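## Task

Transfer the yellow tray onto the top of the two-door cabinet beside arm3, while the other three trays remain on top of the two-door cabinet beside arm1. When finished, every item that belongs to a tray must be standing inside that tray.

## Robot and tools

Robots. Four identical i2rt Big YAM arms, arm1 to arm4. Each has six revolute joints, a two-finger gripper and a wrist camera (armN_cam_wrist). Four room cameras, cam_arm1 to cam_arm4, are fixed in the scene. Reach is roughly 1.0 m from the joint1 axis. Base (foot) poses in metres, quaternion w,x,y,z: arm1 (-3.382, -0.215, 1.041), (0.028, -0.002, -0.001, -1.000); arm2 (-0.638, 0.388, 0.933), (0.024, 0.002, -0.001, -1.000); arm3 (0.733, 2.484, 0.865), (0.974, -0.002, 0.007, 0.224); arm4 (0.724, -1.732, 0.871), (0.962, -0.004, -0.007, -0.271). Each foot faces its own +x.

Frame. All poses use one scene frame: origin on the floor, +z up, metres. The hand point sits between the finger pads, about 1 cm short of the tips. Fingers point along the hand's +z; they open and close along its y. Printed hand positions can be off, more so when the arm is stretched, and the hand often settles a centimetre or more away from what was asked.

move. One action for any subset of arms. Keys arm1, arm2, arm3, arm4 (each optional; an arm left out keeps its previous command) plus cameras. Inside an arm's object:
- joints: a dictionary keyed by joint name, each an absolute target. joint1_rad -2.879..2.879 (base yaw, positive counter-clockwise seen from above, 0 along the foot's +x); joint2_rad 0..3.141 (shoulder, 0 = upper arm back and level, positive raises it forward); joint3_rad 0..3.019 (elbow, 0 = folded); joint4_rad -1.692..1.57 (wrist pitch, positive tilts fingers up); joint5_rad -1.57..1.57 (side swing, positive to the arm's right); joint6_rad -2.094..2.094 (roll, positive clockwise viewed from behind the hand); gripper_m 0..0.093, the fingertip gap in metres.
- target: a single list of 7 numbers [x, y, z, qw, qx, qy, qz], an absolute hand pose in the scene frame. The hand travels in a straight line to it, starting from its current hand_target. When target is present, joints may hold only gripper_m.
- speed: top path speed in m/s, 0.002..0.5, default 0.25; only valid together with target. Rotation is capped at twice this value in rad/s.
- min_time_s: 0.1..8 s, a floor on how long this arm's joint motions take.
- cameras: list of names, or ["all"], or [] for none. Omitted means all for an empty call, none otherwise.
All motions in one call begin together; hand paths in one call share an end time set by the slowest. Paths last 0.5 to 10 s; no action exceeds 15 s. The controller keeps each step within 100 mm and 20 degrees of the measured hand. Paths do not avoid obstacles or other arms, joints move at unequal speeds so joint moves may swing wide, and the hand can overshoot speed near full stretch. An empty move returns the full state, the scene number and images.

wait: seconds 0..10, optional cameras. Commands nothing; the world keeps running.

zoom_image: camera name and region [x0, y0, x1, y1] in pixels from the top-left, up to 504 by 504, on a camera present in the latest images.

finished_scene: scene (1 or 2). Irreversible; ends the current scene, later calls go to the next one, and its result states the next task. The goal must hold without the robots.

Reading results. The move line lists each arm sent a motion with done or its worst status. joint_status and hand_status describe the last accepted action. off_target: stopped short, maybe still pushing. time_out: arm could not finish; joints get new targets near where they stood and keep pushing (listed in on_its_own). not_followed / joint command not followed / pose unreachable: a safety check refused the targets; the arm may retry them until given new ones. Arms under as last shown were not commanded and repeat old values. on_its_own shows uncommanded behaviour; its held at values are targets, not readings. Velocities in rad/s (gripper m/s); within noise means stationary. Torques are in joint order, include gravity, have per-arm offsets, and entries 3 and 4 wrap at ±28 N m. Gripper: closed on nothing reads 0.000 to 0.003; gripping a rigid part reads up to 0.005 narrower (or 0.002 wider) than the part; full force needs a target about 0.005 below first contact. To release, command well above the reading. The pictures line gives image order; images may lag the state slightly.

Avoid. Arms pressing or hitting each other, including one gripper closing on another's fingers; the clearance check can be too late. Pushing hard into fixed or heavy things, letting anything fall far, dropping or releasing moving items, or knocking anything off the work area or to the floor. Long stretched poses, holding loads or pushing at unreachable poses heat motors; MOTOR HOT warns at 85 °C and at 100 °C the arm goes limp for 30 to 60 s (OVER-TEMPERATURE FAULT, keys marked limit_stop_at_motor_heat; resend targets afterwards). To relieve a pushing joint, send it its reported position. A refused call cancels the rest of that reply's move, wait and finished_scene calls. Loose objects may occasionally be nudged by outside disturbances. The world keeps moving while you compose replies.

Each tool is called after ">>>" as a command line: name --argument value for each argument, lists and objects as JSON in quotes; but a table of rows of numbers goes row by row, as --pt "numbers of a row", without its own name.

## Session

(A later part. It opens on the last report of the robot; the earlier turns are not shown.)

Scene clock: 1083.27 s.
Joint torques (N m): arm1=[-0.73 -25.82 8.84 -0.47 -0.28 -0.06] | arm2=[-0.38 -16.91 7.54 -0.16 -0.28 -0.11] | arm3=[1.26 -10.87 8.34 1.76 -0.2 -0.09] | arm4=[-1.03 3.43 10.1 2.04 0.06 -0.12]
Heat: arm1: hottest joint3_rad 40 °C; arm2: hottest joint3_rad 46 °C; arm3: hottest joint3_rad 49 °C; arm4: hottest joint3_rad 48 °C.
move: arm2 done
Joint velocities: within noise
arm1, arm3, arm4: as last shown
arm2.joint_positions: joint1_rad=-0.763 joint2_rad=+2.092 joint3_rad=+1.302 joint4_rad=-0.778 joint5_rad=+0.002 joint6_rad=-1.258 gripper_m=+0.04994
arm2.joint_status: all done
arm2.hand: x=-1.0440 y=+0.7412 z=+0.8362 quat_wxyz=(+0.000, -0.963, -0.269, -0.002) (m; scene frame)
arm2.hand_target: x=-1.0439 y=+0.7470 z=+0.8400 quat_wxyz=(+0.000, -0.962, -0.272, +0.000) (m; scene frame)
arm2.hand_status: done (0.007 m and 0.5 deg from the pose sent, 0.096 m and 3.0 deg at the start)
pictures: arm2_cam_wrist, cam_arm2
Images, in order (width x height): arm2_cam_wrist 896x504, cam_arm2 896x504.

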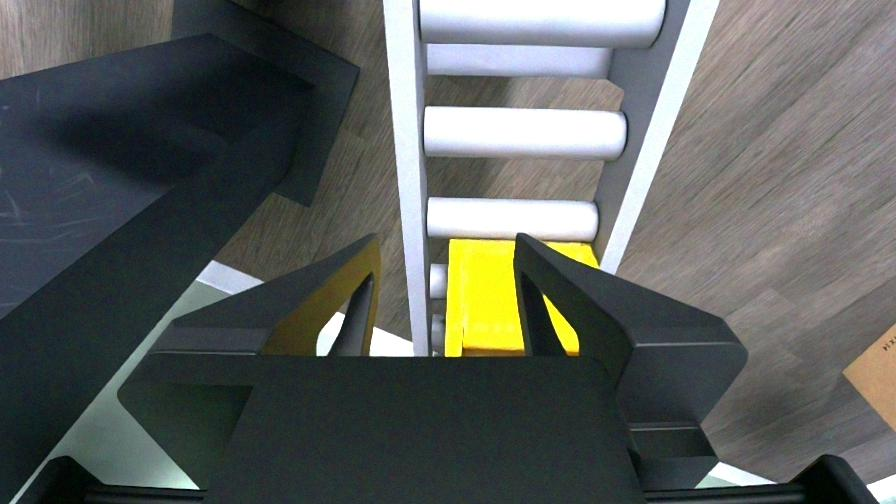

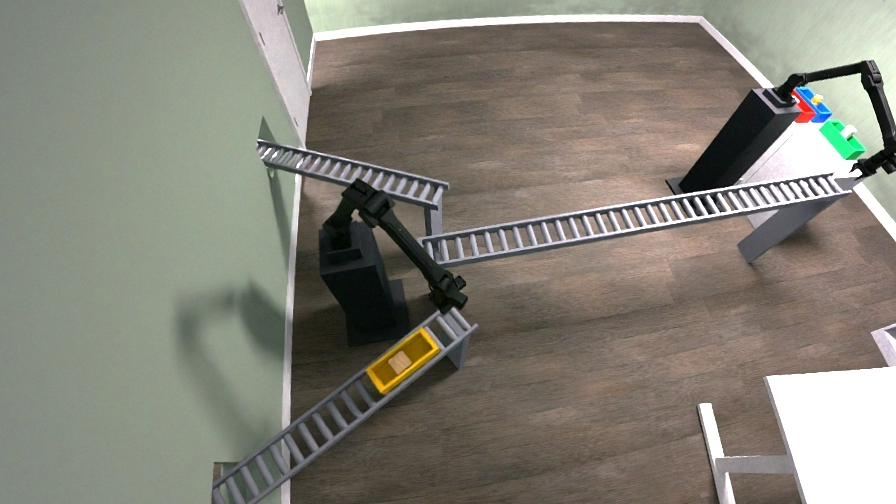

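>>> move --arm3 '{"joints": {"joint1_rad": -1.267, "joint2_rad": 1.942, "joint3_rad": 1.559, "joint4_rad": -1.1875, "joint5_rad": 0.0, "joint6_rad": -1.33, "gripper_m": 0.065}, "min_time_s": 3}' --cameras '["arm3_cam_wrist", "cam_arm3", "cam_arm2"]'

>>> zoom_image --camera "cam_arm3" --region '[400, 120, 660, 300]'

Scene clock: 1110.50 s.
Joint torques (N m): arm1=[-0.97 -25.64 8.85 -0.43 -0.3 -0.05] | arm2=[-0.26 -16.85 7.5 -0.21 -0.28 -0.09] | arm3=[1.85 -16.67 10.7 -0.54 -0.31 -0.11] | arm4=[-0.73 3.49 10.04 2.03 -0.01 -0.11]
Heat: arm1: hottest joint3_rad 40 °C; arm2: hottest joint3_rad 45 °C; arm3: hottest joint3_rad 49 °C; arm4: hottest joint3_rad 48 °C.
move: arm3 done
Joint velocities: within noise
arm1, arm2, arm4: as last shown
arm3.joint_positions: joint1_rad=-1.278 joint2_rad=+1.934 joint3_rad=+1.507 joint4_rad=-1.179 joint5_rad=+0.002 joint6_rad=-1.321 gripper_m=+0.06507
arm3.joint_status: all done
arm3.hand: x=+1.1118 y=+2.0734 z=+0.9167 quat_wxyz=(+0.017, +0.245, -0.969, -0.014) (m; scene frame)
arm3.hand_target: x=+1.1293 y=+2.0646 z=+0.9303 quat_wxyz=(+0.007, +0.255, -0.967, +0.001) (m; scene frame)
arm3.hand_status: not commanded
pictures: arm3_cam_wrist, cam_arm2, cam_arm3
Images, in order (width x height): arm3_cam_wrist 896x504, cam_arm2 896x504, cam_arm3 896x504.

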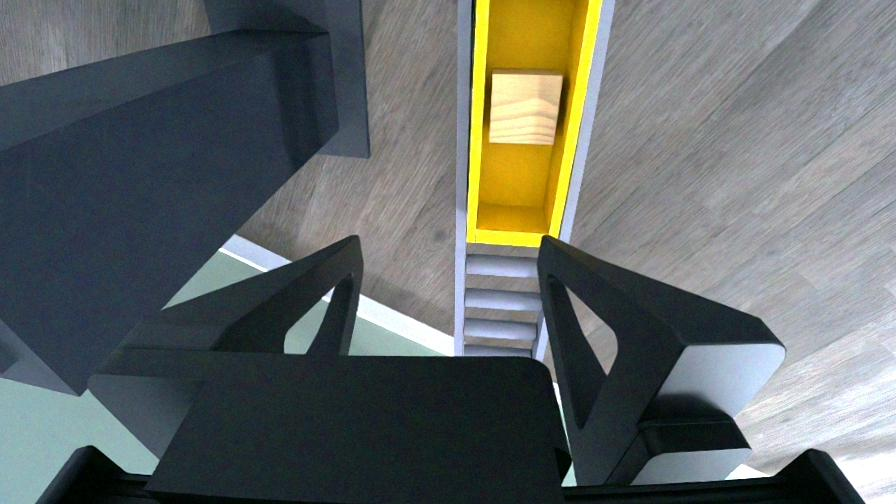

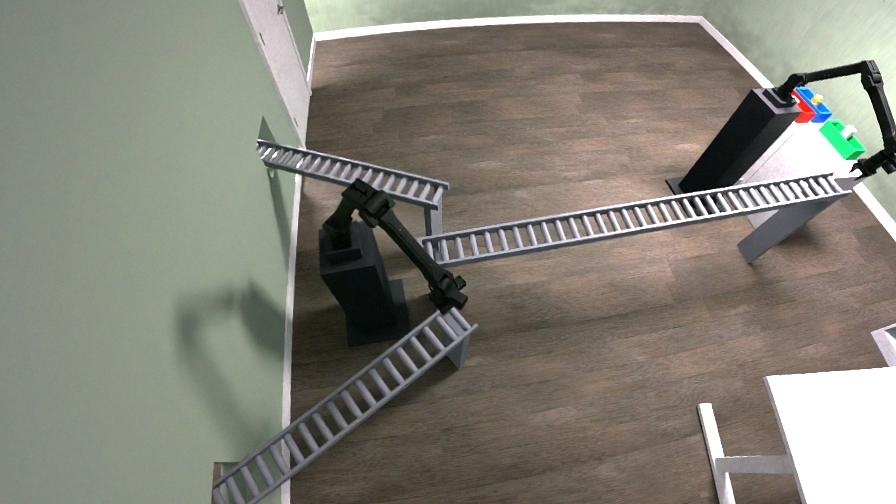

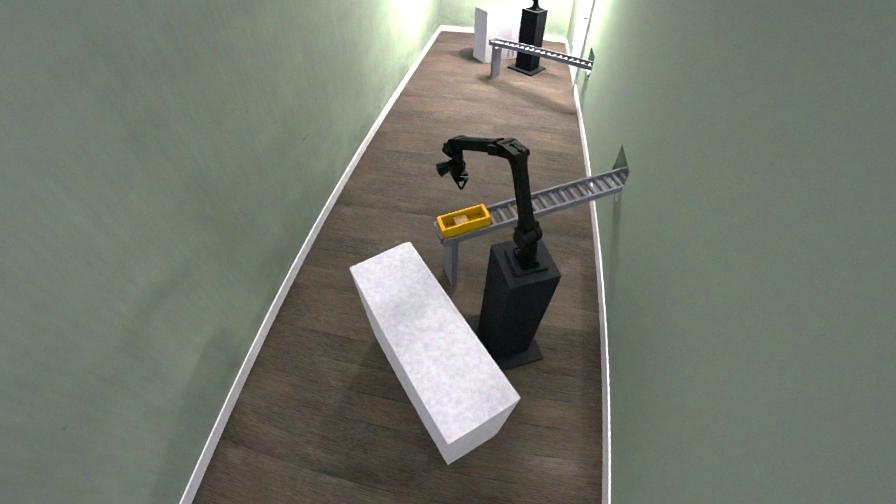

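Scaled by 1.938 from the camera's 896x504 image, which has a finer 1280x720 frame.

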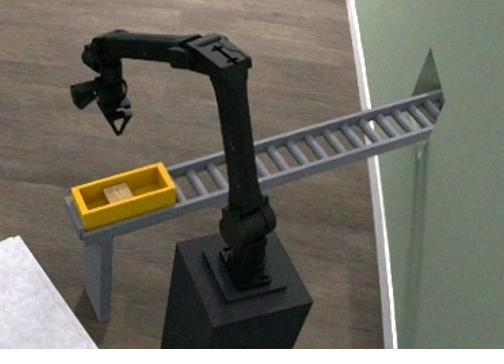

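>>> zoom_image --camera "arm3_cam_wrist" --region '[400, 0, 680, 280]'

Scaled by 1.800 from the camera's 896x504 image, which has a finer 1280x720 frame.

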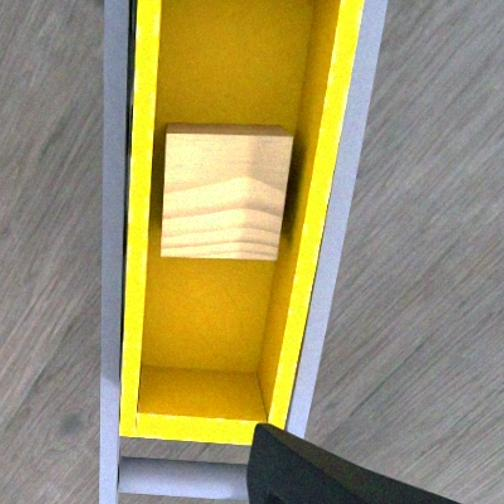

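>>> move --arm3 '{"target": [1.0516, 1.9816, 0.69, 0.0069, -0.2452, 0.9692, -0.0209], "speed": 0.2}' --cameras '["arm3_cam_wrist", "cam_arm3"]'

>>> zoom_image --camera "arm3_cam_wrist" --region '[280, 0, 680, 320]'

Scene clock: 1138.17 s.
Joint torques (N m): arm1=[-0.67 -25.88 8.84 -0.43 -0.28 -0.07] | arm2=[-0.26 -17.08 7.53 -0.17 -0.29 -0.11] | arm3=[0.62 -18.96 6.91 0.18 -0.35 -0.14] | arm4=[-0.62 3.96 10.02 1.94 0.05 -0.06]
Heat: arm1: hottest joint3_rad 40 °C; arm2: hottest joint3_rad 44 °C; arm3: hottest joint3_rad 50 °C; arm4: hottest joint3_rad 48 °C.
move: arm3 off_target
Joint velocities: within noise
arm1, arm2, arm4: as last shown
arm3.joint_positions: joint1_rad=-1.452 joint2_rad=+2.324 joint3_rad=+1.447 joint4_rad=-0.688 joint5_rad=-0.011 joint6_rad=-1.491 gripper_m=+0.06507
arm3.joint_status: not commanded
arm3.hand: x=+1.0434 y=+1.9990 z=+0.6824 quat_wxyz=(+0.001, +0.243, -0.970, +0.003) (m; scene frame)
arm3.hand_target: x=+1.0513 y=+1.9820 z=+0.6905 quat_wxyz=(-0.007, +0.245, -0.969, +0.021) (m; scene frame)
arm3.hand_status: off_target (0.021 m and 2.3 deg from the pose sent, 0.252 m and 4.8 deg at the start)
pictures: arm3_cam_wrist, cam_arm3
Images, in order (width x height): arm3_cam_wrist 896x504, cam_arm3 896x504.

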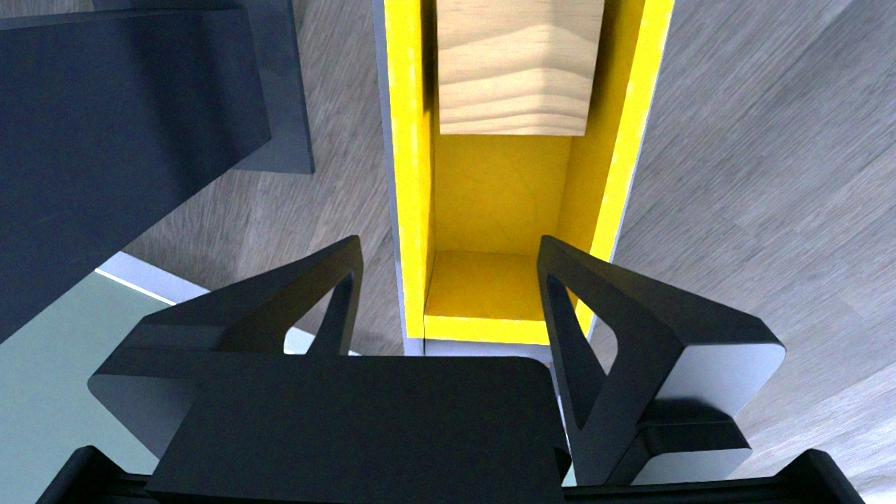

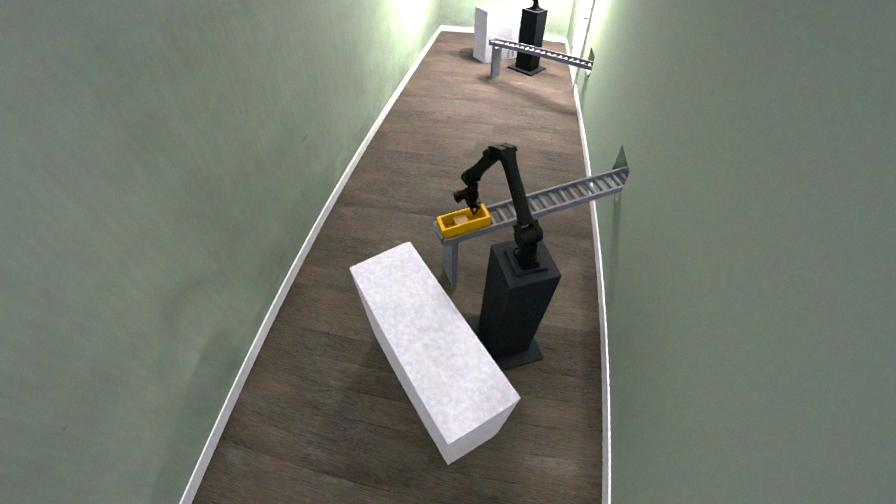

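Scaled by 1.260 from the camera's 896x504 image, which has a finer 1280x720 frame.

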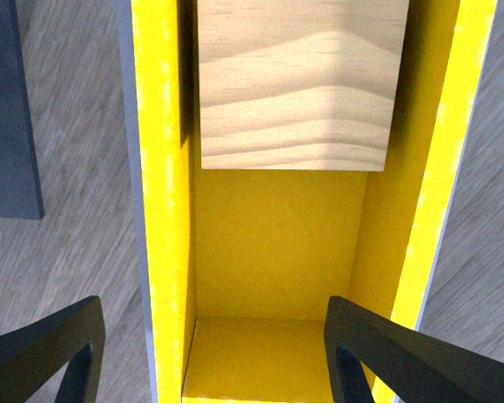

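>>> move --arm3 '{"target": [1.0233, 1.992, 0.638, 0.0069, -0.2452, 0.9692, -0.0209], "speed": 0.15}' --cameras '["arm3_cam_wrist"]'

>>> zoom_image --camera "arm3_cam_wrist" --region '[280, 0, 680, 320]'

Scene clock: 1150.03 s.
Joint torques (N m): arm1=[-0.79 -25.82 8.84 -0.47 -0.31 -0.06] | arm2=[-0.44 -17.08 7.47 -0.21 -0.29 -0.09] | arm3=[0.38 -18.55 4.11 0.28 -0.36 -0.08] | arm4=[-0.79 3.14 10.13 1.81 0.02 -0.07]
Heat: arm1: hottest joint3_rad 40 °C; arm2: hottest joint3_rad 44 °C; arm3: hottest joint3_rad 49 °C; arm4: hottest joint3_rad 48 °C.
move: arm3 done
Joint velocities: within noise
arm1, arm2, arm4: as last shown
arm3.joint_positions: joint1_rad=-1.481 joint2_rad=+2.392 joint3_rad=+1.421 joint4_rad=-0.560 joint5_rad=-0.013 joint6_rad=-1.522 gripper_m=+0.06507
arm3.joint_status: not commanded
arm3.hand: x=+1.0259 y=+1.9949 z=+0.6398 quat_wxyz=(-0.004, +0.245, -0.969, +0.018) (m; scene frame)
arm3.hand_target: x=+1.0233 y=+1.9920 z=+0.6381 quat_wxyz=(-0.007, +0.245, -0.969, +0.021) (m; scene frame)
arm3.hand_status: done (0.004 m and 0.4 deg from the pose sent, 0.049 m and 2.3 deg at the start)
pictures: arm3_cam_wrist
Images, in order (width x height): arm3_cam_wrist 896x504.

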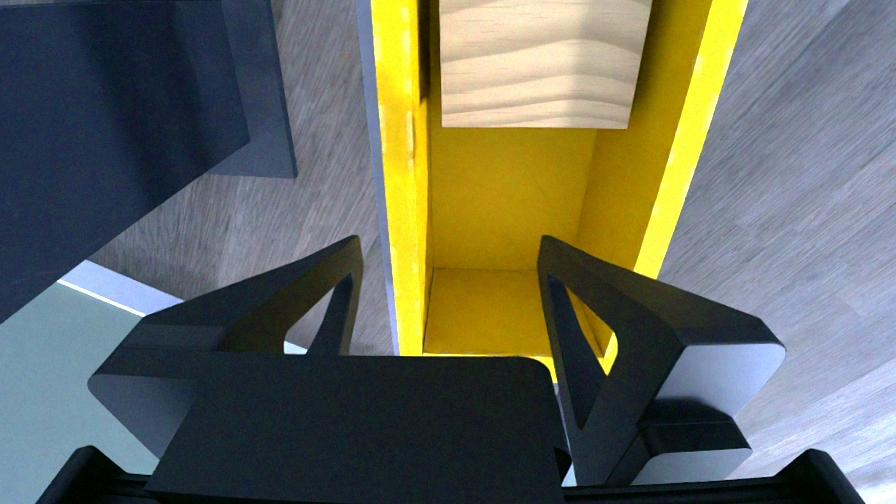

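Scaled by 1.260 from the camera's 896x504 image, which has a finer 1280x720 frame.

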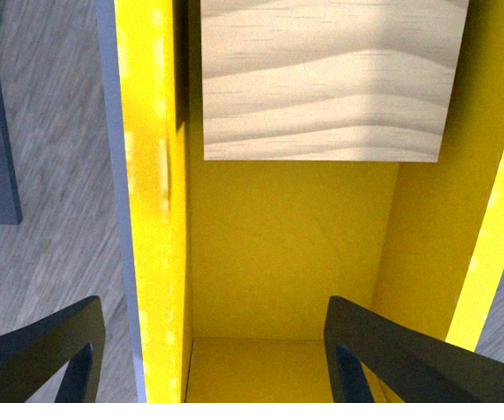

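>>> move --arm3 '{"target": [1.0146, 2.0065, 0.613, 0.0035, -0.2453, 0.9693, -0.0105], "speed": 0.1}' --cameras '["arm3_cam_wrist"]'

>>> zoom_image --camera "arm3_cam_wrist" --region '[280, 0, 680, 320]'

Scene clock: 1156.97 s.
Joint torques (N m): arm1=[-0.79 -25.7 8.88 -0.4 -0.3 -0.06] | arm2=[-0.21 -17.08 7.49 -0.16 -0.28 -0.11] | arm3=[0.38 -17.67 3.45 0.27 -0.33 -0.11] | arm4=[-0.5 4.19 10.07 1.88 -0.02 -0.05]
Heat: arm1: hottest joint3_rad 40 °C; arm2: hottest joint3_rad 44 °C; arm3: hottest joint3_rad 48 °C; arm4: hottest joint3_rad 48 °C.
move: arm3 done
Joint velocities: within noise
arm1, arm2, arm4: as last shown
arm3.joint_positions: joint1_rad=-1.481 joint2_rad=+2.425 joint3_rad=+1.402 joint4_rad=-0.523 joint5_rad=-0.013 joint6_rad=-1.522 gripper_m=+0.06507
arm3.joint_status: not commanded
arm3.hand: x=+1.0189 y=+2.0060 z=+0.6184 quat_wxyz=(-0.003, +0.245, -0.970, +0.012) (m; scene frame)
arm3.hand_target: x=+1.0146 y=+2.0064 z=+0.6132 quat_wxyz=(-0.003, +0.245, -0.969, +0.011) (m; scene frame)
arm3.hand_status: done (0.007 m and 0.2 deg from the pose sent, 0.031 m and 0.9 deg at the start)
pictures: arm3_cam_wrist
Images, in order (width x height): arm3_cam_wrist 896x504.

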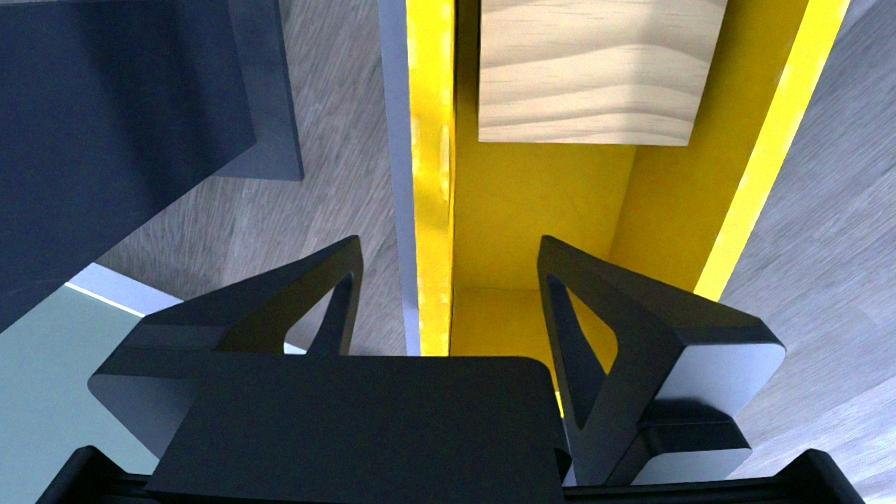

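Scaled by 1.260 from the camera's 896x504 image, which has a finer 1280x720 frame.

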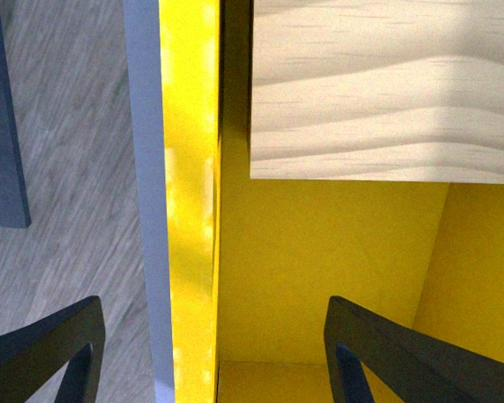

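>>> move --arm3 '{"target": [1.0108, 2.0118, 0.5835, 0.0035, -0.2453, 0.9693, -0.0105], "speed": 0.1}' --cameras '["arm3_cam_wrist"]'

>>> zoom_image --camera "arm3_cam_wrist" --region '[280, 60, 680, 360]'

Scene clock: 1164.40 s.
Joint torques (N m): arm1=[-0.85 -25.76 8.84 -0.43 -0.3 -0.05] | arm2=[-0.21 -17.14 7.51 -0.14 -0.29 -0.09] | arm3=[0.56 -17.67 3.63 0.34 -0.33 -0.1] | arm4=[-0.67 4.19 10.14 1.92 0.03 -0.08]
Heat: arm1: hottest joint3_rad 40 °C; arm2: hottest joint3_rad 44 °C; arm3: hottest joint3_rad 47 °C; arm4: hottest joint3_rad 48 °C.
move: arm3 done
Joint velocities: within noise
arm1, arm2, arm4: as last shown
arm3.joint_positions: joint1_rad=-1.481 joint2_rad=+2.485 joint3_rad=+1.402 joint4_rad=-0.471 joint5_rad=-0.013 joint6_rad=-1.522 gripper_m=+0.06507
arm3.joint_status: not commanded
arm3.hand: x=+1.0129 y=+2.0150 z=+0.5867 quat_wxyz=(-0.001, +0.244, -0.970, +0.008) (m; scene frame)
arm3.hand_target: x=+1.0108 y=+2.0118 z=+0.5836 quat_wxyz=(-0.003, +0.245, -0.969, +0.011) (m; scene frame)
arm3.hand_status: done (0.005 m and 0.4 deg from the pose sent, 0.036 m and 0.2 deg at the start)
pictures: arm3_cam_wrist
Images, in order (width x height): arm3_cam_wrist 896x504.

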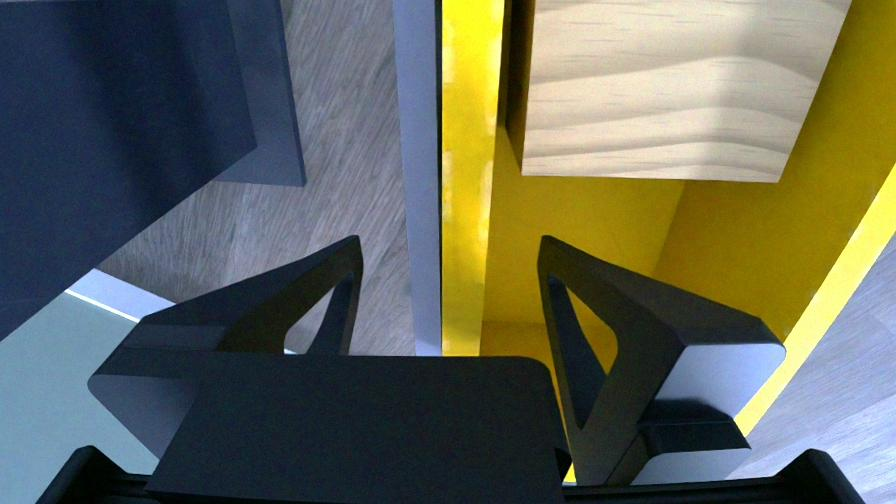

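Scaled by 1.260 from the camera's 896x504 image, which has a finer 1280x720 frame.

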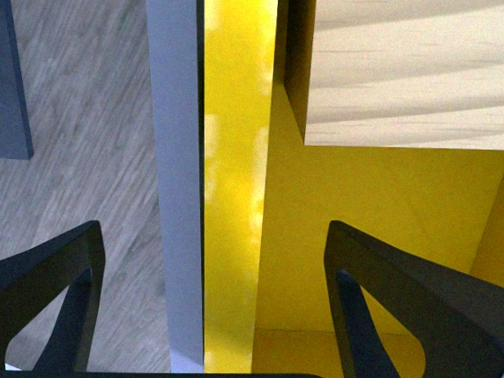

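>>> move --arm3 '{"target": [1.0140, 2.0058, 0.5815, 0.0035, -0.2453, 0.9693, -0.0105], "speed": 0.08}' --cameras '["arm3_cam_wrist"]'

Scene clock: 1168.97 s.
Joint torques (N m): arm1=[-0.97 -25.47 8.84 -0.47 -0.29 -0.06] | arm2=[-0.21 -17.14 7.42 -0.18 -0.28 -0.1] | arm3=[0.26 -17.03 5.56 -0.29 -0.33 -0.11] | arm4=[-0.97 3.55 10.04 1.85 0.02 -0.07]
Heat: arm1: hottest joint3_rad 40 °C; arm2: hottest joint3_rad 44 °C; arm3: hottest joint3_rad 47 °C; arm4: hottest joint3_rad 48 °C.
move: arm3 off_target
Joint velocities: within noise
arm1, arm2, arm4: as last shown
arm3.joint_positions: joint1_rad=-1.481 joint2_rad=+2.490 joint3_rad=+1.402 joint4_rad=-0.471 joint5_rad=-0.013 joint6_rad=-1.522 gripper_m=+0.06507
arm3.joint_status: not commanded
arm3.hand: x=+1.0117 y=+2.0169 z=+0.5839 quat_wxyz=(-0.001, +0.245, -0.970, +0.005) (m; scene frame)
arm3.hand_target: x=+1.0138 y=+2.0060 z=+0.5818 quat_wxyz=(-0.003, +0.245, -0.969, +0.011) (m; scene frame)
arm3.hand_status: off_target (0.012 m and 0.7 deg from the pose sent, 0.011 m and 0.4 deg at the start)
pictures: arm3_cam_wrist
Images, in order (width x height): arm3_cam_wrist 896x504.

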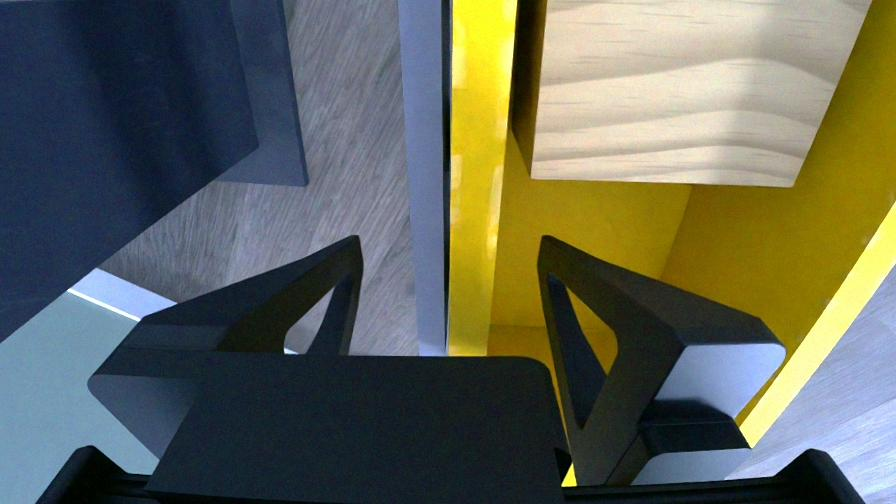

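>>> move --arm3 '{"target": [1.0205, 1.9935, 0.5835, 0.0055, -0.2453, 0.9692, -0.0165], "speed": 0.08}' --cameras '["arm3_cam_wrist"]'

Scene clock: 1172.37 s.
Joint torques (N m): arm1=[-0.56 -25.47 8.87 -0.46 -0.3 -0.06] | arm2=[-0.38 -17.14 7.49 -0.14 -0.28 -0.1] | arm3=[0.15 -17.38 5.83 -0.51 -0.35 -0.13] | arm4=[-1.14 3.49 9.91 1.84 0.02 -0.09]
Heat: arm1: hottest joint3_rad 40 °C; arm2: hottest joint3_rad 44 °C; arm3: hottest joint3_rad 47 °C; arm4: hottest joint3_rad 48 °C.
move: arm3 off_target
Joint velocities: within noise
arm1.joint_positions: joint1_rad=-1.494 joint2_rad=+2.288 joint3_rad=+1.894 joint4_rad=-1.195 joint5_rad=-0.073 joint6_rad=-1.458 gripper_m=+0.04988
arm1.joint_status: not commanded
arm1.hand: x=-3.4834 y=+0.4479 z=+1.0170 quat_wxyz=(-0.015, -0.999, -0.010, +0.037) (m; scene frame)
arm1.hand_target: x=-3.4859 y=+0.4605 z=+1.0301 quat_wxyz=(+0.000, -0.999, -0.016, +0.040) (m; scene frame)
arm1.hand_status: not commanded
arm2: as last shown
arm3.joint_positions: joint1_rad=-1.481 joint2_rad=+2.498 joint3_rad=+1.438 joint4_rad=-0.480 joint5_rad=-0.013 joint6_rad=-1.524 gripper_m=+0.06507
arm3.joint_status: not commanded
arm3.hand: x=+1.0197 y=+2.0038 z=+0.5863 quat_wxyz=(-0.003, +0.245, -0.969, +0.014) (m; scene frame)
arm3.hand_target: x=+1.0203 y=+1.9936 z=+0.5837 quat_wxyz=(-0.005, +0.245, -0.969, +0.017) (m; scene frame)
arm3.hand_status: off_target (0.011 m and 0.4 deg from the pose sent, 0.025 m and 1.4 deg at the start)
arm4.joint_positions: joint1_rad=+0.611 joint2_rad=+0.619 joint3_rad=+1.338 joint4_rad=-1.545 joint5_rad=+0.202 joint6_rad=+0.301 gripper_m=+0.09396
arm4.joint_status: not commanded
arm4.hand: x=+0.9262 y=-1.7486 z=+1.3507 quat_wxyz=(-0.379, -0.145, -0.914, +0.032) (m; scene frame)
arm4.hand_target: x=+0.9249 y=-1.7486 z=+1.3599 quat_wxyz=(-0.389, -0.145, -0.909, +0.029) (m; scene frame)
arm4.hand_status: not commanded
pictures: arm3_cam_wrist
Images, in order (width x height): arm3_cam_wrist 896x504.

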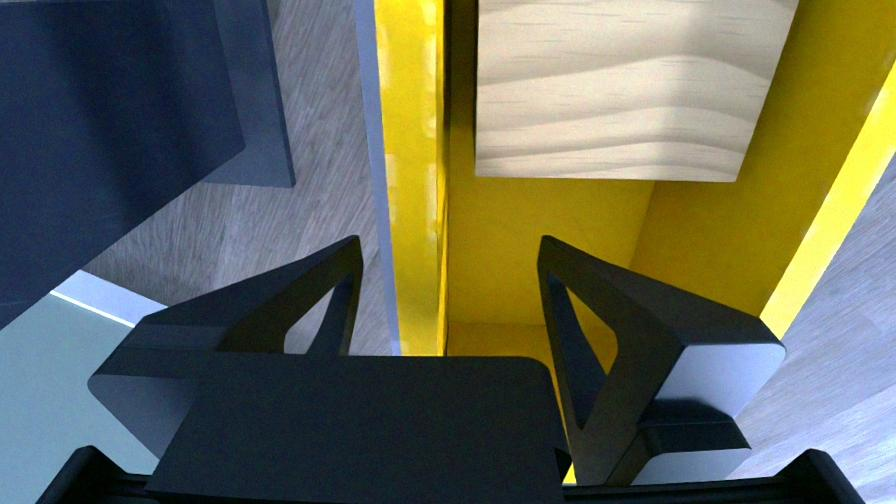

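>>> move --arm3 '{"joints": {"gripper_m": 0.004}}' --cameras '["arm3_cam_wrist"]'

Scene clock: 1177.50 s.
Joint torques (N m): arm1=[-0.91 -25.64 8.88 -0.47 -0.3 -0.03] | arm2=[-0.15 -17.03 7.53 -0.14 -0.29 -0.11] | arm3=[0.15 -17.73 5.68 -0.14 -0.32 -0.01] | arm4=[-1.38 3.19 9.95 1.91 -0.01 -0.1]
Heat: arm1: hottest joint3_rad 40 °C; arm2: hottest joint3_rad 44 °C; arm3: hottest joint3_rad 46 °C; arm4: hottest joint3_rad 48 °C.
move: arm3 off_target
Joint velocities: within noise
arm1, arm4: as last shown
arm2.joint_positions: joint1_rad=-0.763 joint2_rad=+2.092 joint3_rad=+1.302 joint4_rad=-0.778 joint5_rad=+0.002 joint6_rad=-1.258 gripper_m=+0.04994
arm2.joint_status: not commanded
arm2.hand: x=-1.0440 y=+0.7412 z=+0.8362 quat_wxyz=(+0.000, -0.963, -0.269, -0.002) (m; scene frame)
arm2.hand_target: x=-1.0439 y=+0.7470 z=+0.8400 quat_wxyz=(+0.000, -0.962, -0.272, +0.000) (m; scene frame)
arm2.hand_status: not commanded
arm3.joint_positions: joint1_rad=-1.481 joint2_rad=+2.499 joint3_rad=+1.441 joint4_rad=-0.489 joint5_rad=-0.014 joint6_rad=-1.536 gripper_m=+0.01072
arm3.joint_status: gripper_m off_target (ended at +0.01074, target +0.00400)
arm3.hand: x=+1.0192 y=+2.0046 z=+0.5865 quat_wxyz=(-0.003, +0.251, -0.968, +0.011) (m; scene frame)
arm3.hand_target: x=+1.0204 y=+1.9938 z=+0.5836 quat_wxyz=(-0.005, +0.245, -0.969, +0.017) (m; scene frame)
arm3.hand_status: not commanded
pictures: arm3_cam_wrist
Images, in order (width x height): arm3_cam_wrist 896x504.

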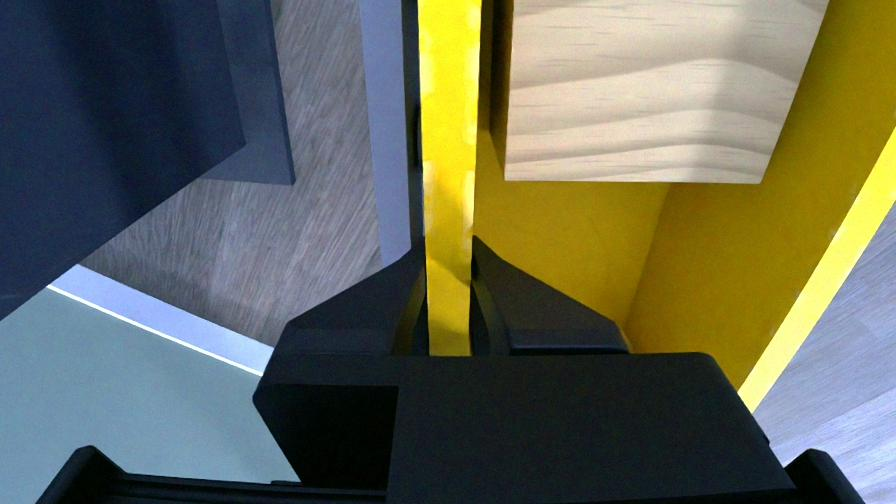

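>>> move --arm3 '{"target": [1.0204, 1.9938, 0.72, 0.0055, -0.2453, 0.9692, -0.0165], "speed": 0.1}' --cameras '["arm3_cam_wrist", "cam_arm3"]'

>>> zoom_image --camera "cam_arm3" --region '[400, 140, 580, 280]'

Scene clock: 1201.57 s.
Joint torques (N m): arm1=[-0.56 -25.76 8.81 -0.47 -0.29 -0.06] | arm2=[-0.15 -17.2 7.5 -0.23 -0.29 -0.11] | arm3=[0.03 -23.24 4.62 -0.49 -0.46 -0.15] | arm4=[-0.67 3.55 10.11 1.98 0.06 -0.08]
Heat: arm1: hottest joint3_rad 40 °C; arm2: hottest joint3_rad 44 °C; arm3: hottest joint3_rad 45 °C; arm4: hottest joint3_rad 48 °C.
move: arm3 off_target
Joint velocities: within noise
arm1, arm2, arm4: as last shown
arm3.joint_positions: joint1_rad=-1.482 joint2_rad=+2.292 joint3_rad=+1.373 joint4_rad=-0.681 joint5_rad=-0.010 joint6_rad=-1.524 gripper_m=+0.01060
arm3.joint_status: not commanded
arm3.hand: x=+1.0139 y=+2.0144 z=+0.6829 quat_wxyz=(+0.006, +0.245, -0.969, -0.014) (m; scene frame)
arm3.hand_target: x=+1.0200 y=+1.9943 z=+0.7191 quat_wxyz=(-0.005, +0.245, -0.969, +0.017) (m; scene frame)
arm3.hand_status: off_target (0.043 m and 3.7 deg from the pose sent, 0.134 m and 1.0 deg at the start)
pictures: arm3_cam_wrist, cam_arm3
Images, in order (width x height): arm3_cam_wrist 896x504, cam_arm3 896x504.

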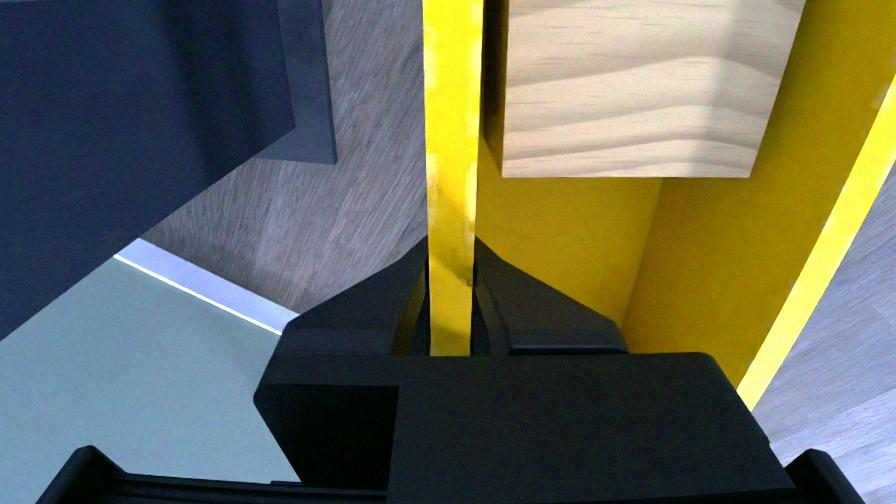

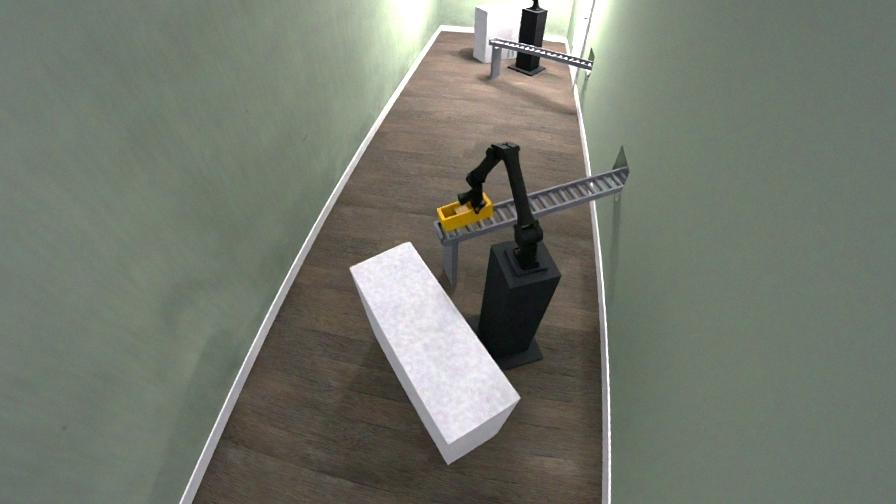

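Scaled by 2.800 from the camera's 896x504 image, which has a finer 1280x720 frame.

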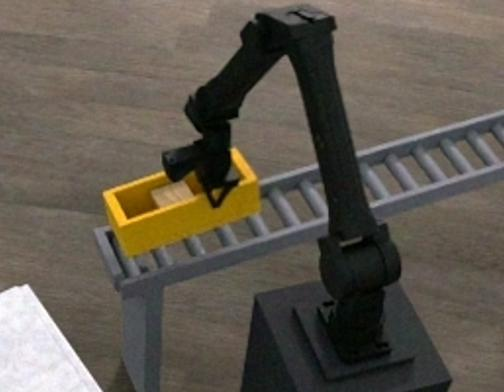

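>>> move --arm3 '{"target": [1.0204, 1.9938, 0.945, 0.0055, -0.2453, 0.9692, -0.0165], "speed": 0.15}' --cameras '["arm3_cam_wrist", "cam_arm3"]'

Scene clock: 1217.90 s.
Joint torques (N m): arm1=[-0.79 -25.7 8.81 -0.44 -0.31 -0.07] | arm2=[-0.15 -17.03 7.53 -0.1 -0.28 -0.11] | arm3=[0.09 -21.01 11.74 -0.59 -0.43 -0.16] | arm4=[-0.56 3.84 10.06 1.92 0.04 -0.1]
Heat: arm1: hottest joint3_rad 41 °C; arm2: hottest joint3_rad 44 °C; arm3: hottest joint3_rad 44 °C; arm4: hottest joint3_rad 48 °C.
move: arm3 off_target
Joint velocities: within noise
arm1, arm2, arm4: as last shown
arm3.joint_positions: joint1_rad=-1.487 joint2_rad=+1.932 joint3_rad=+1.426 joint4_rad=-1.147 joint5_rad=-0.010 joint6_rad=-1.528 gripper_m=+0.01060
arm3.joint_status: not commanded
arm3.hand: x=+1.0066 y=+2.0269 z=+0.8925 quat_wxyz=(+0.014, +0.244, -0.969, -0.040) (m; scene frame)
arm3.hand_target: x=+1.0184 y=+1.9971 z=+0.9457 quat_wxyz=(-0.005, +0.245, -0.969, +0.017) (m; scene frame)
arm3.hand_status: off_target (0.064 m and 6.8 deg from the pose sent, 0.263 m and 3.7 deg at the start; pose on its path clipped on 4 of 71 steps)
pictures: arm3_cam_wrist, cam_arm3
Images, in order (width x height): arm3_cam_wrist 896x504, cam_arm3 896x504.

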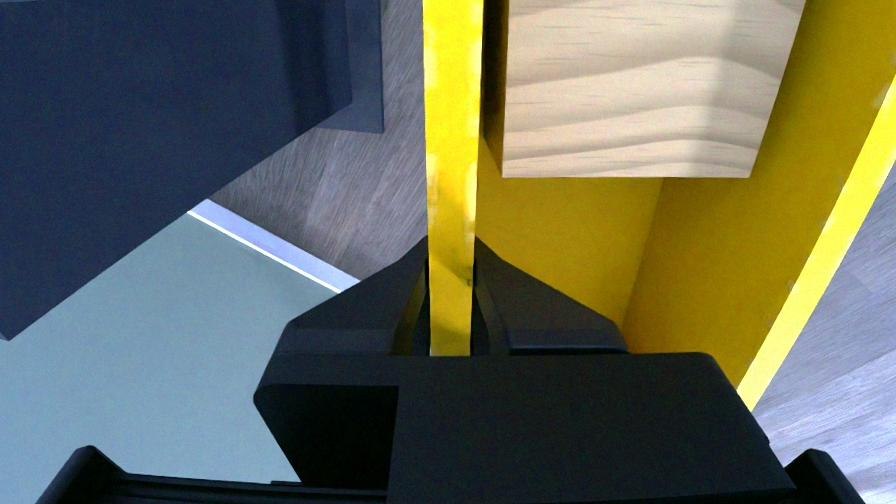

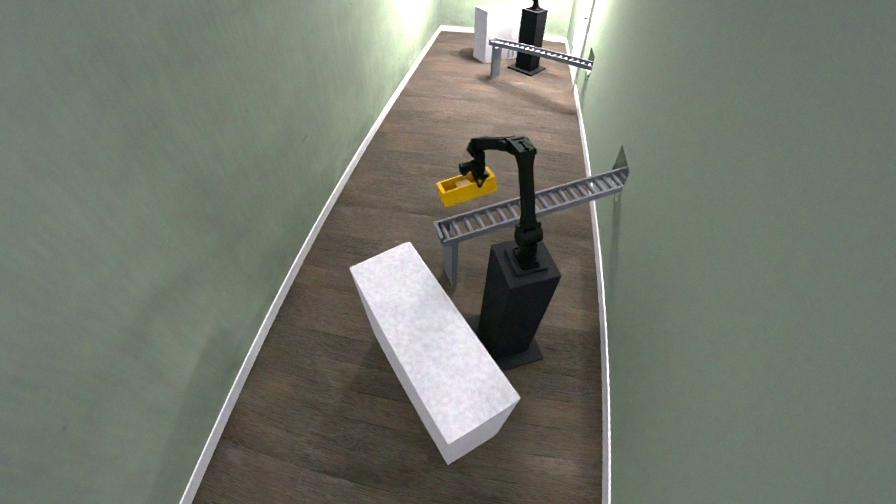

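>>> move --arm3 '{"joints": {"joint1_rad": 0.304, "joint2_rad": 1.568, "joint3_rad": 1.35, "joint4_rad": -1.243, "joint5_rad": 0.0, "joint6_rad": -1.5}, "min_time_s": 5}' --cameras '["arm3_cam_wrist", "cam_arm3"]'

>>> zoom_image --camera "cam_arm3" --region '[320, 130, 560, 480]'

Scene clock: 1233.83 s.
Joint torques (N m): arm1=[-0.97 -25.76 8.81 -0.43 -0.29 -0.06] | arm2=[-0.21 -17.08 7.49 -0.2 -0.27 -0.1] | arm3=[1.26 -18.78 7.98 -0.27 -0.43 0.02] | arm4=[-0.56 3.25 10.22 1.77 0.05 -0.08]
Heat: arm1: hottest joint3_rad 41 °C; arm2: hottest joint3_rad 44 °C; arm3: hottest joint3_rad 47 °C; arm4: hottest joint3_rad 48 °C.
move: arm3 done
Joint velocities: within noise
arm1, arm2, arm4: as last shown
arm3.joint_positions: joint1_rad=+0.305 joint2_rad=+1.632 joint3_rad=+1.339 joint4_rad=-1.240 joint5_rad=+0.005 joint6_rad=-1.506 gripper_m=+0.01060
arm3.joint_status: all done
arm3.hand: x=+1.0903 y=+2.8193 z=+1.0042 quat_wxyz=(-0.011, +0.905, -0.425, +0.005) (m; scene frame)
arm3.hand_target: x=+1.0911 y=+2.8204 z=+1.0384 quat_wxyz=(-0.045, +0.903, -0.428, +0.015) (m; scene frame)
arm3.hand_status: not commanded
pictures: arm3_cam_wrist, cam_arm3
Images, in order (width x height): arm3_cam_wrist 896x504, cam_arm3 896x504.

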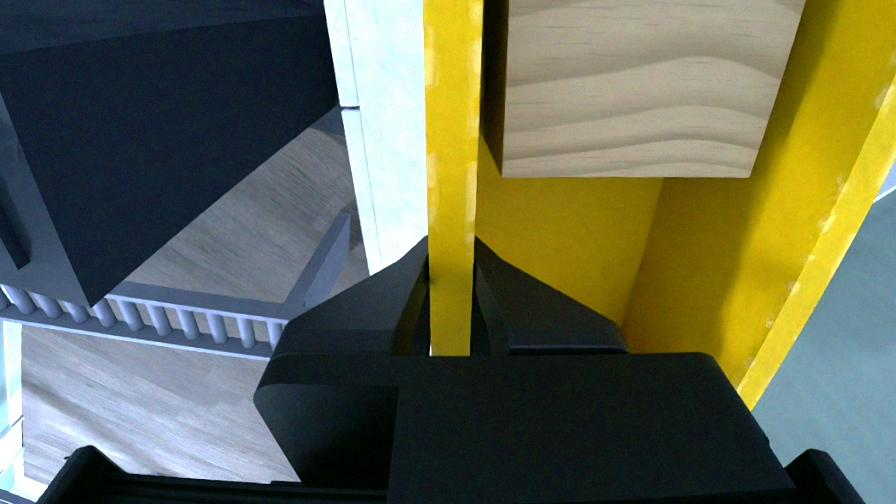

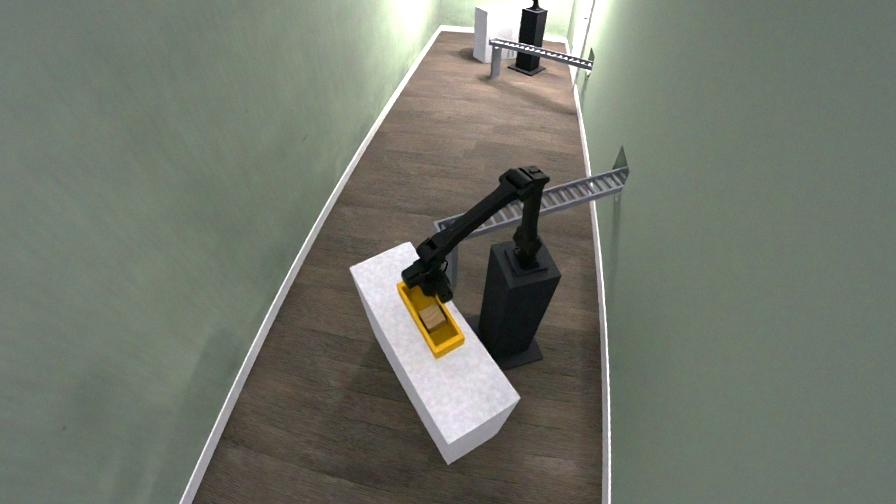

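Scaled by 1.440 from the camera's 896x504 image, which has a finer 1280x720 frame.

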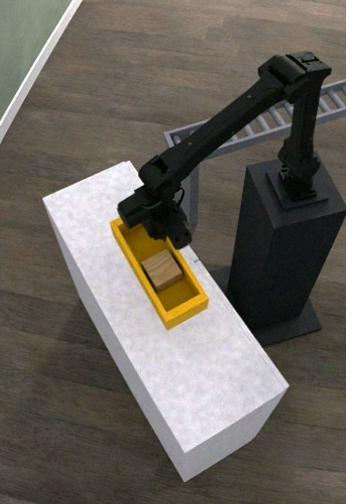

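>>> zoom_image --camera "arm3_cam_wrist" --region '[400, 0, 560, 180]'

>>> zoom_image --camera "arm3_cam_wrist" --region '[400, 180, 560, 360]'

Scaled by 2.800 from the camera's 896x504 image, which has a finer 1280x720 frame.

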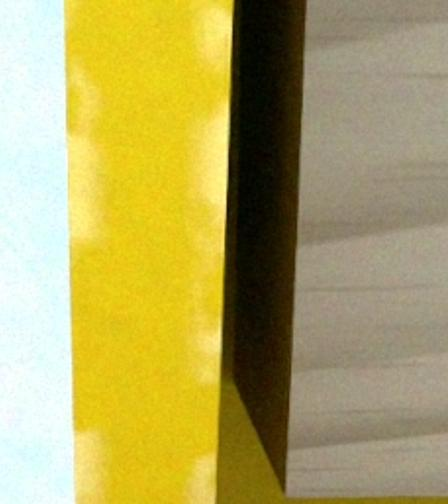

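Scaled by 2.800 from the camera's 896x504 image, which has a finer 1280x720 frame.

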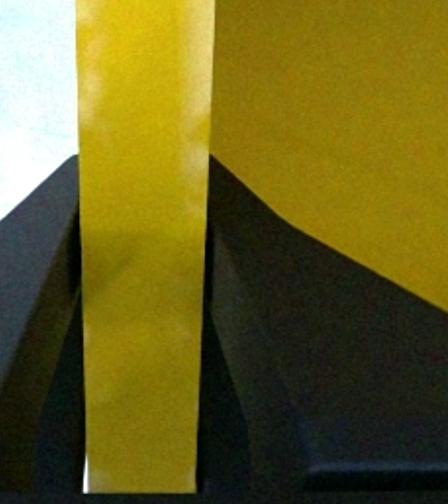

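>>> move --arm3 '{"target": [1.091, 2.82, 0.934, -0.0594, 0.9018, -0.4257, -0.0442], "speed": 0.12}' --cameras '["arm3_cam_wrist", "cam_arm3"]'

>>> zoom_image --camera "cam_arm3" --region '[340, 220, 530, 410]'

Scene clock: 1276.17 s.
Joint torques (N m): arm1=[-0.67 -25.76 8.81 -0.46 -0.28 -0.04] | arm2=[-0.03 -17.08 7.49 -0.18 -0.28 -0.13] | arm3=[0.5 -15.68 7.23 0.44 -0.92 -0.16] | arm4=[-0.56 3.55 10.1 1.88 0.03 -0.1]
Heat: arm1: hottest joint3_rad 41 °C; arm2: hottest joint3_rad 43 °C; arm3: hottest joint3_rad 46 °C; arm4: hottest joint3_rad 48 °C.
move: arm3 off_target
Joint velocities: within noise
arm1, arm2, arm4: as last shown
arm3.joint_positions: joint1_rad=+0.268 joint2_rad=+1.706 joint3_rad=+1.180 joint4_rad=-1.013 joint5_rad=-0.111 joint6_rad=-1.530 gripper_m=+0.01060
arm3.joint_status: not commanded
arm3.hand: x=+1.0806 y=+2.8139 z=+0.9161 quat_wxyz=(-0.030, +0.901, -0.430, -0.050) (m; scene frame)
arm3.hand_target: x=+1.0908 y=+2.8196 z=+0.9342 quat_wxyz=(-0.059, +0.902, -0.426, -0.044) (m; scene frame)
arm3.hand_status: off_target (0.022 m and 3.4 deg from the pose sent, 0.070 m and 7.9 deg at the start)
pictures: arm3_cam_wrist, cam_arm3
Images, in order (width x height): arm3_cam_wrist 896x504, cam_arm3 896x504.

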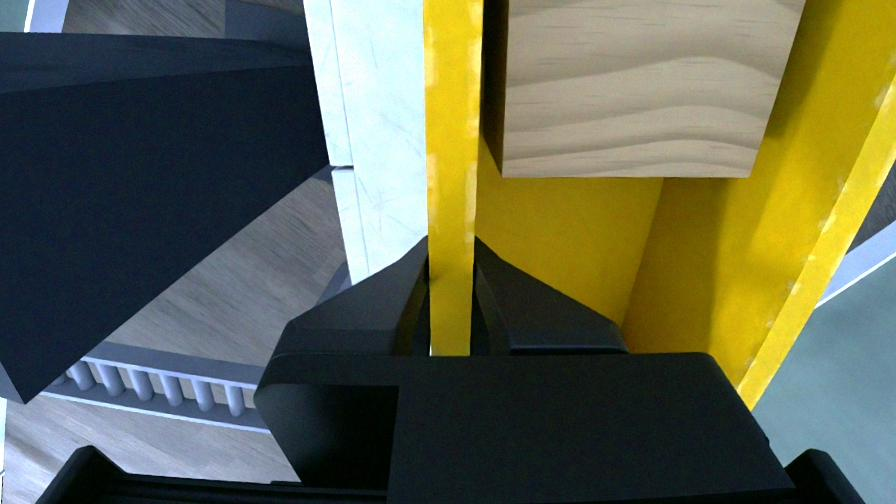

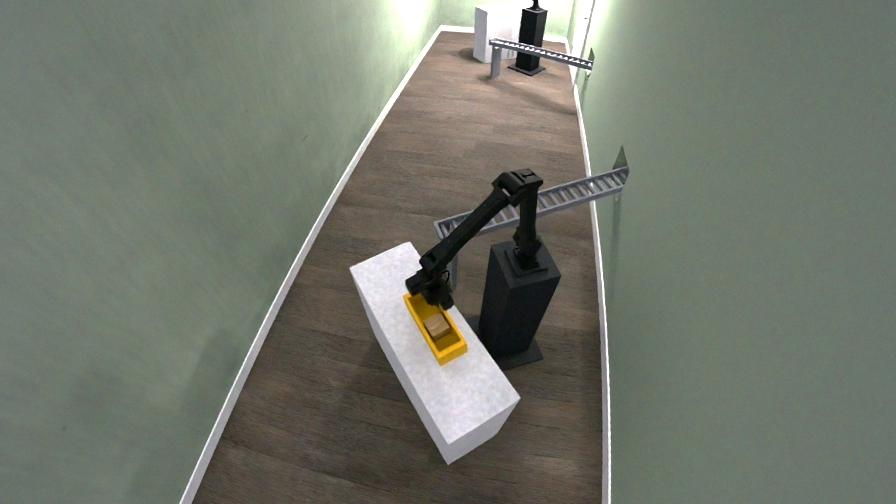

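Scaled by 2.653 from the camera's 896x504 image, which has a finer 1280x720 frame.

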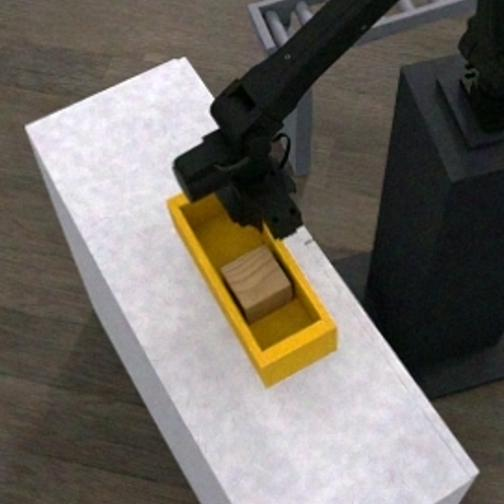

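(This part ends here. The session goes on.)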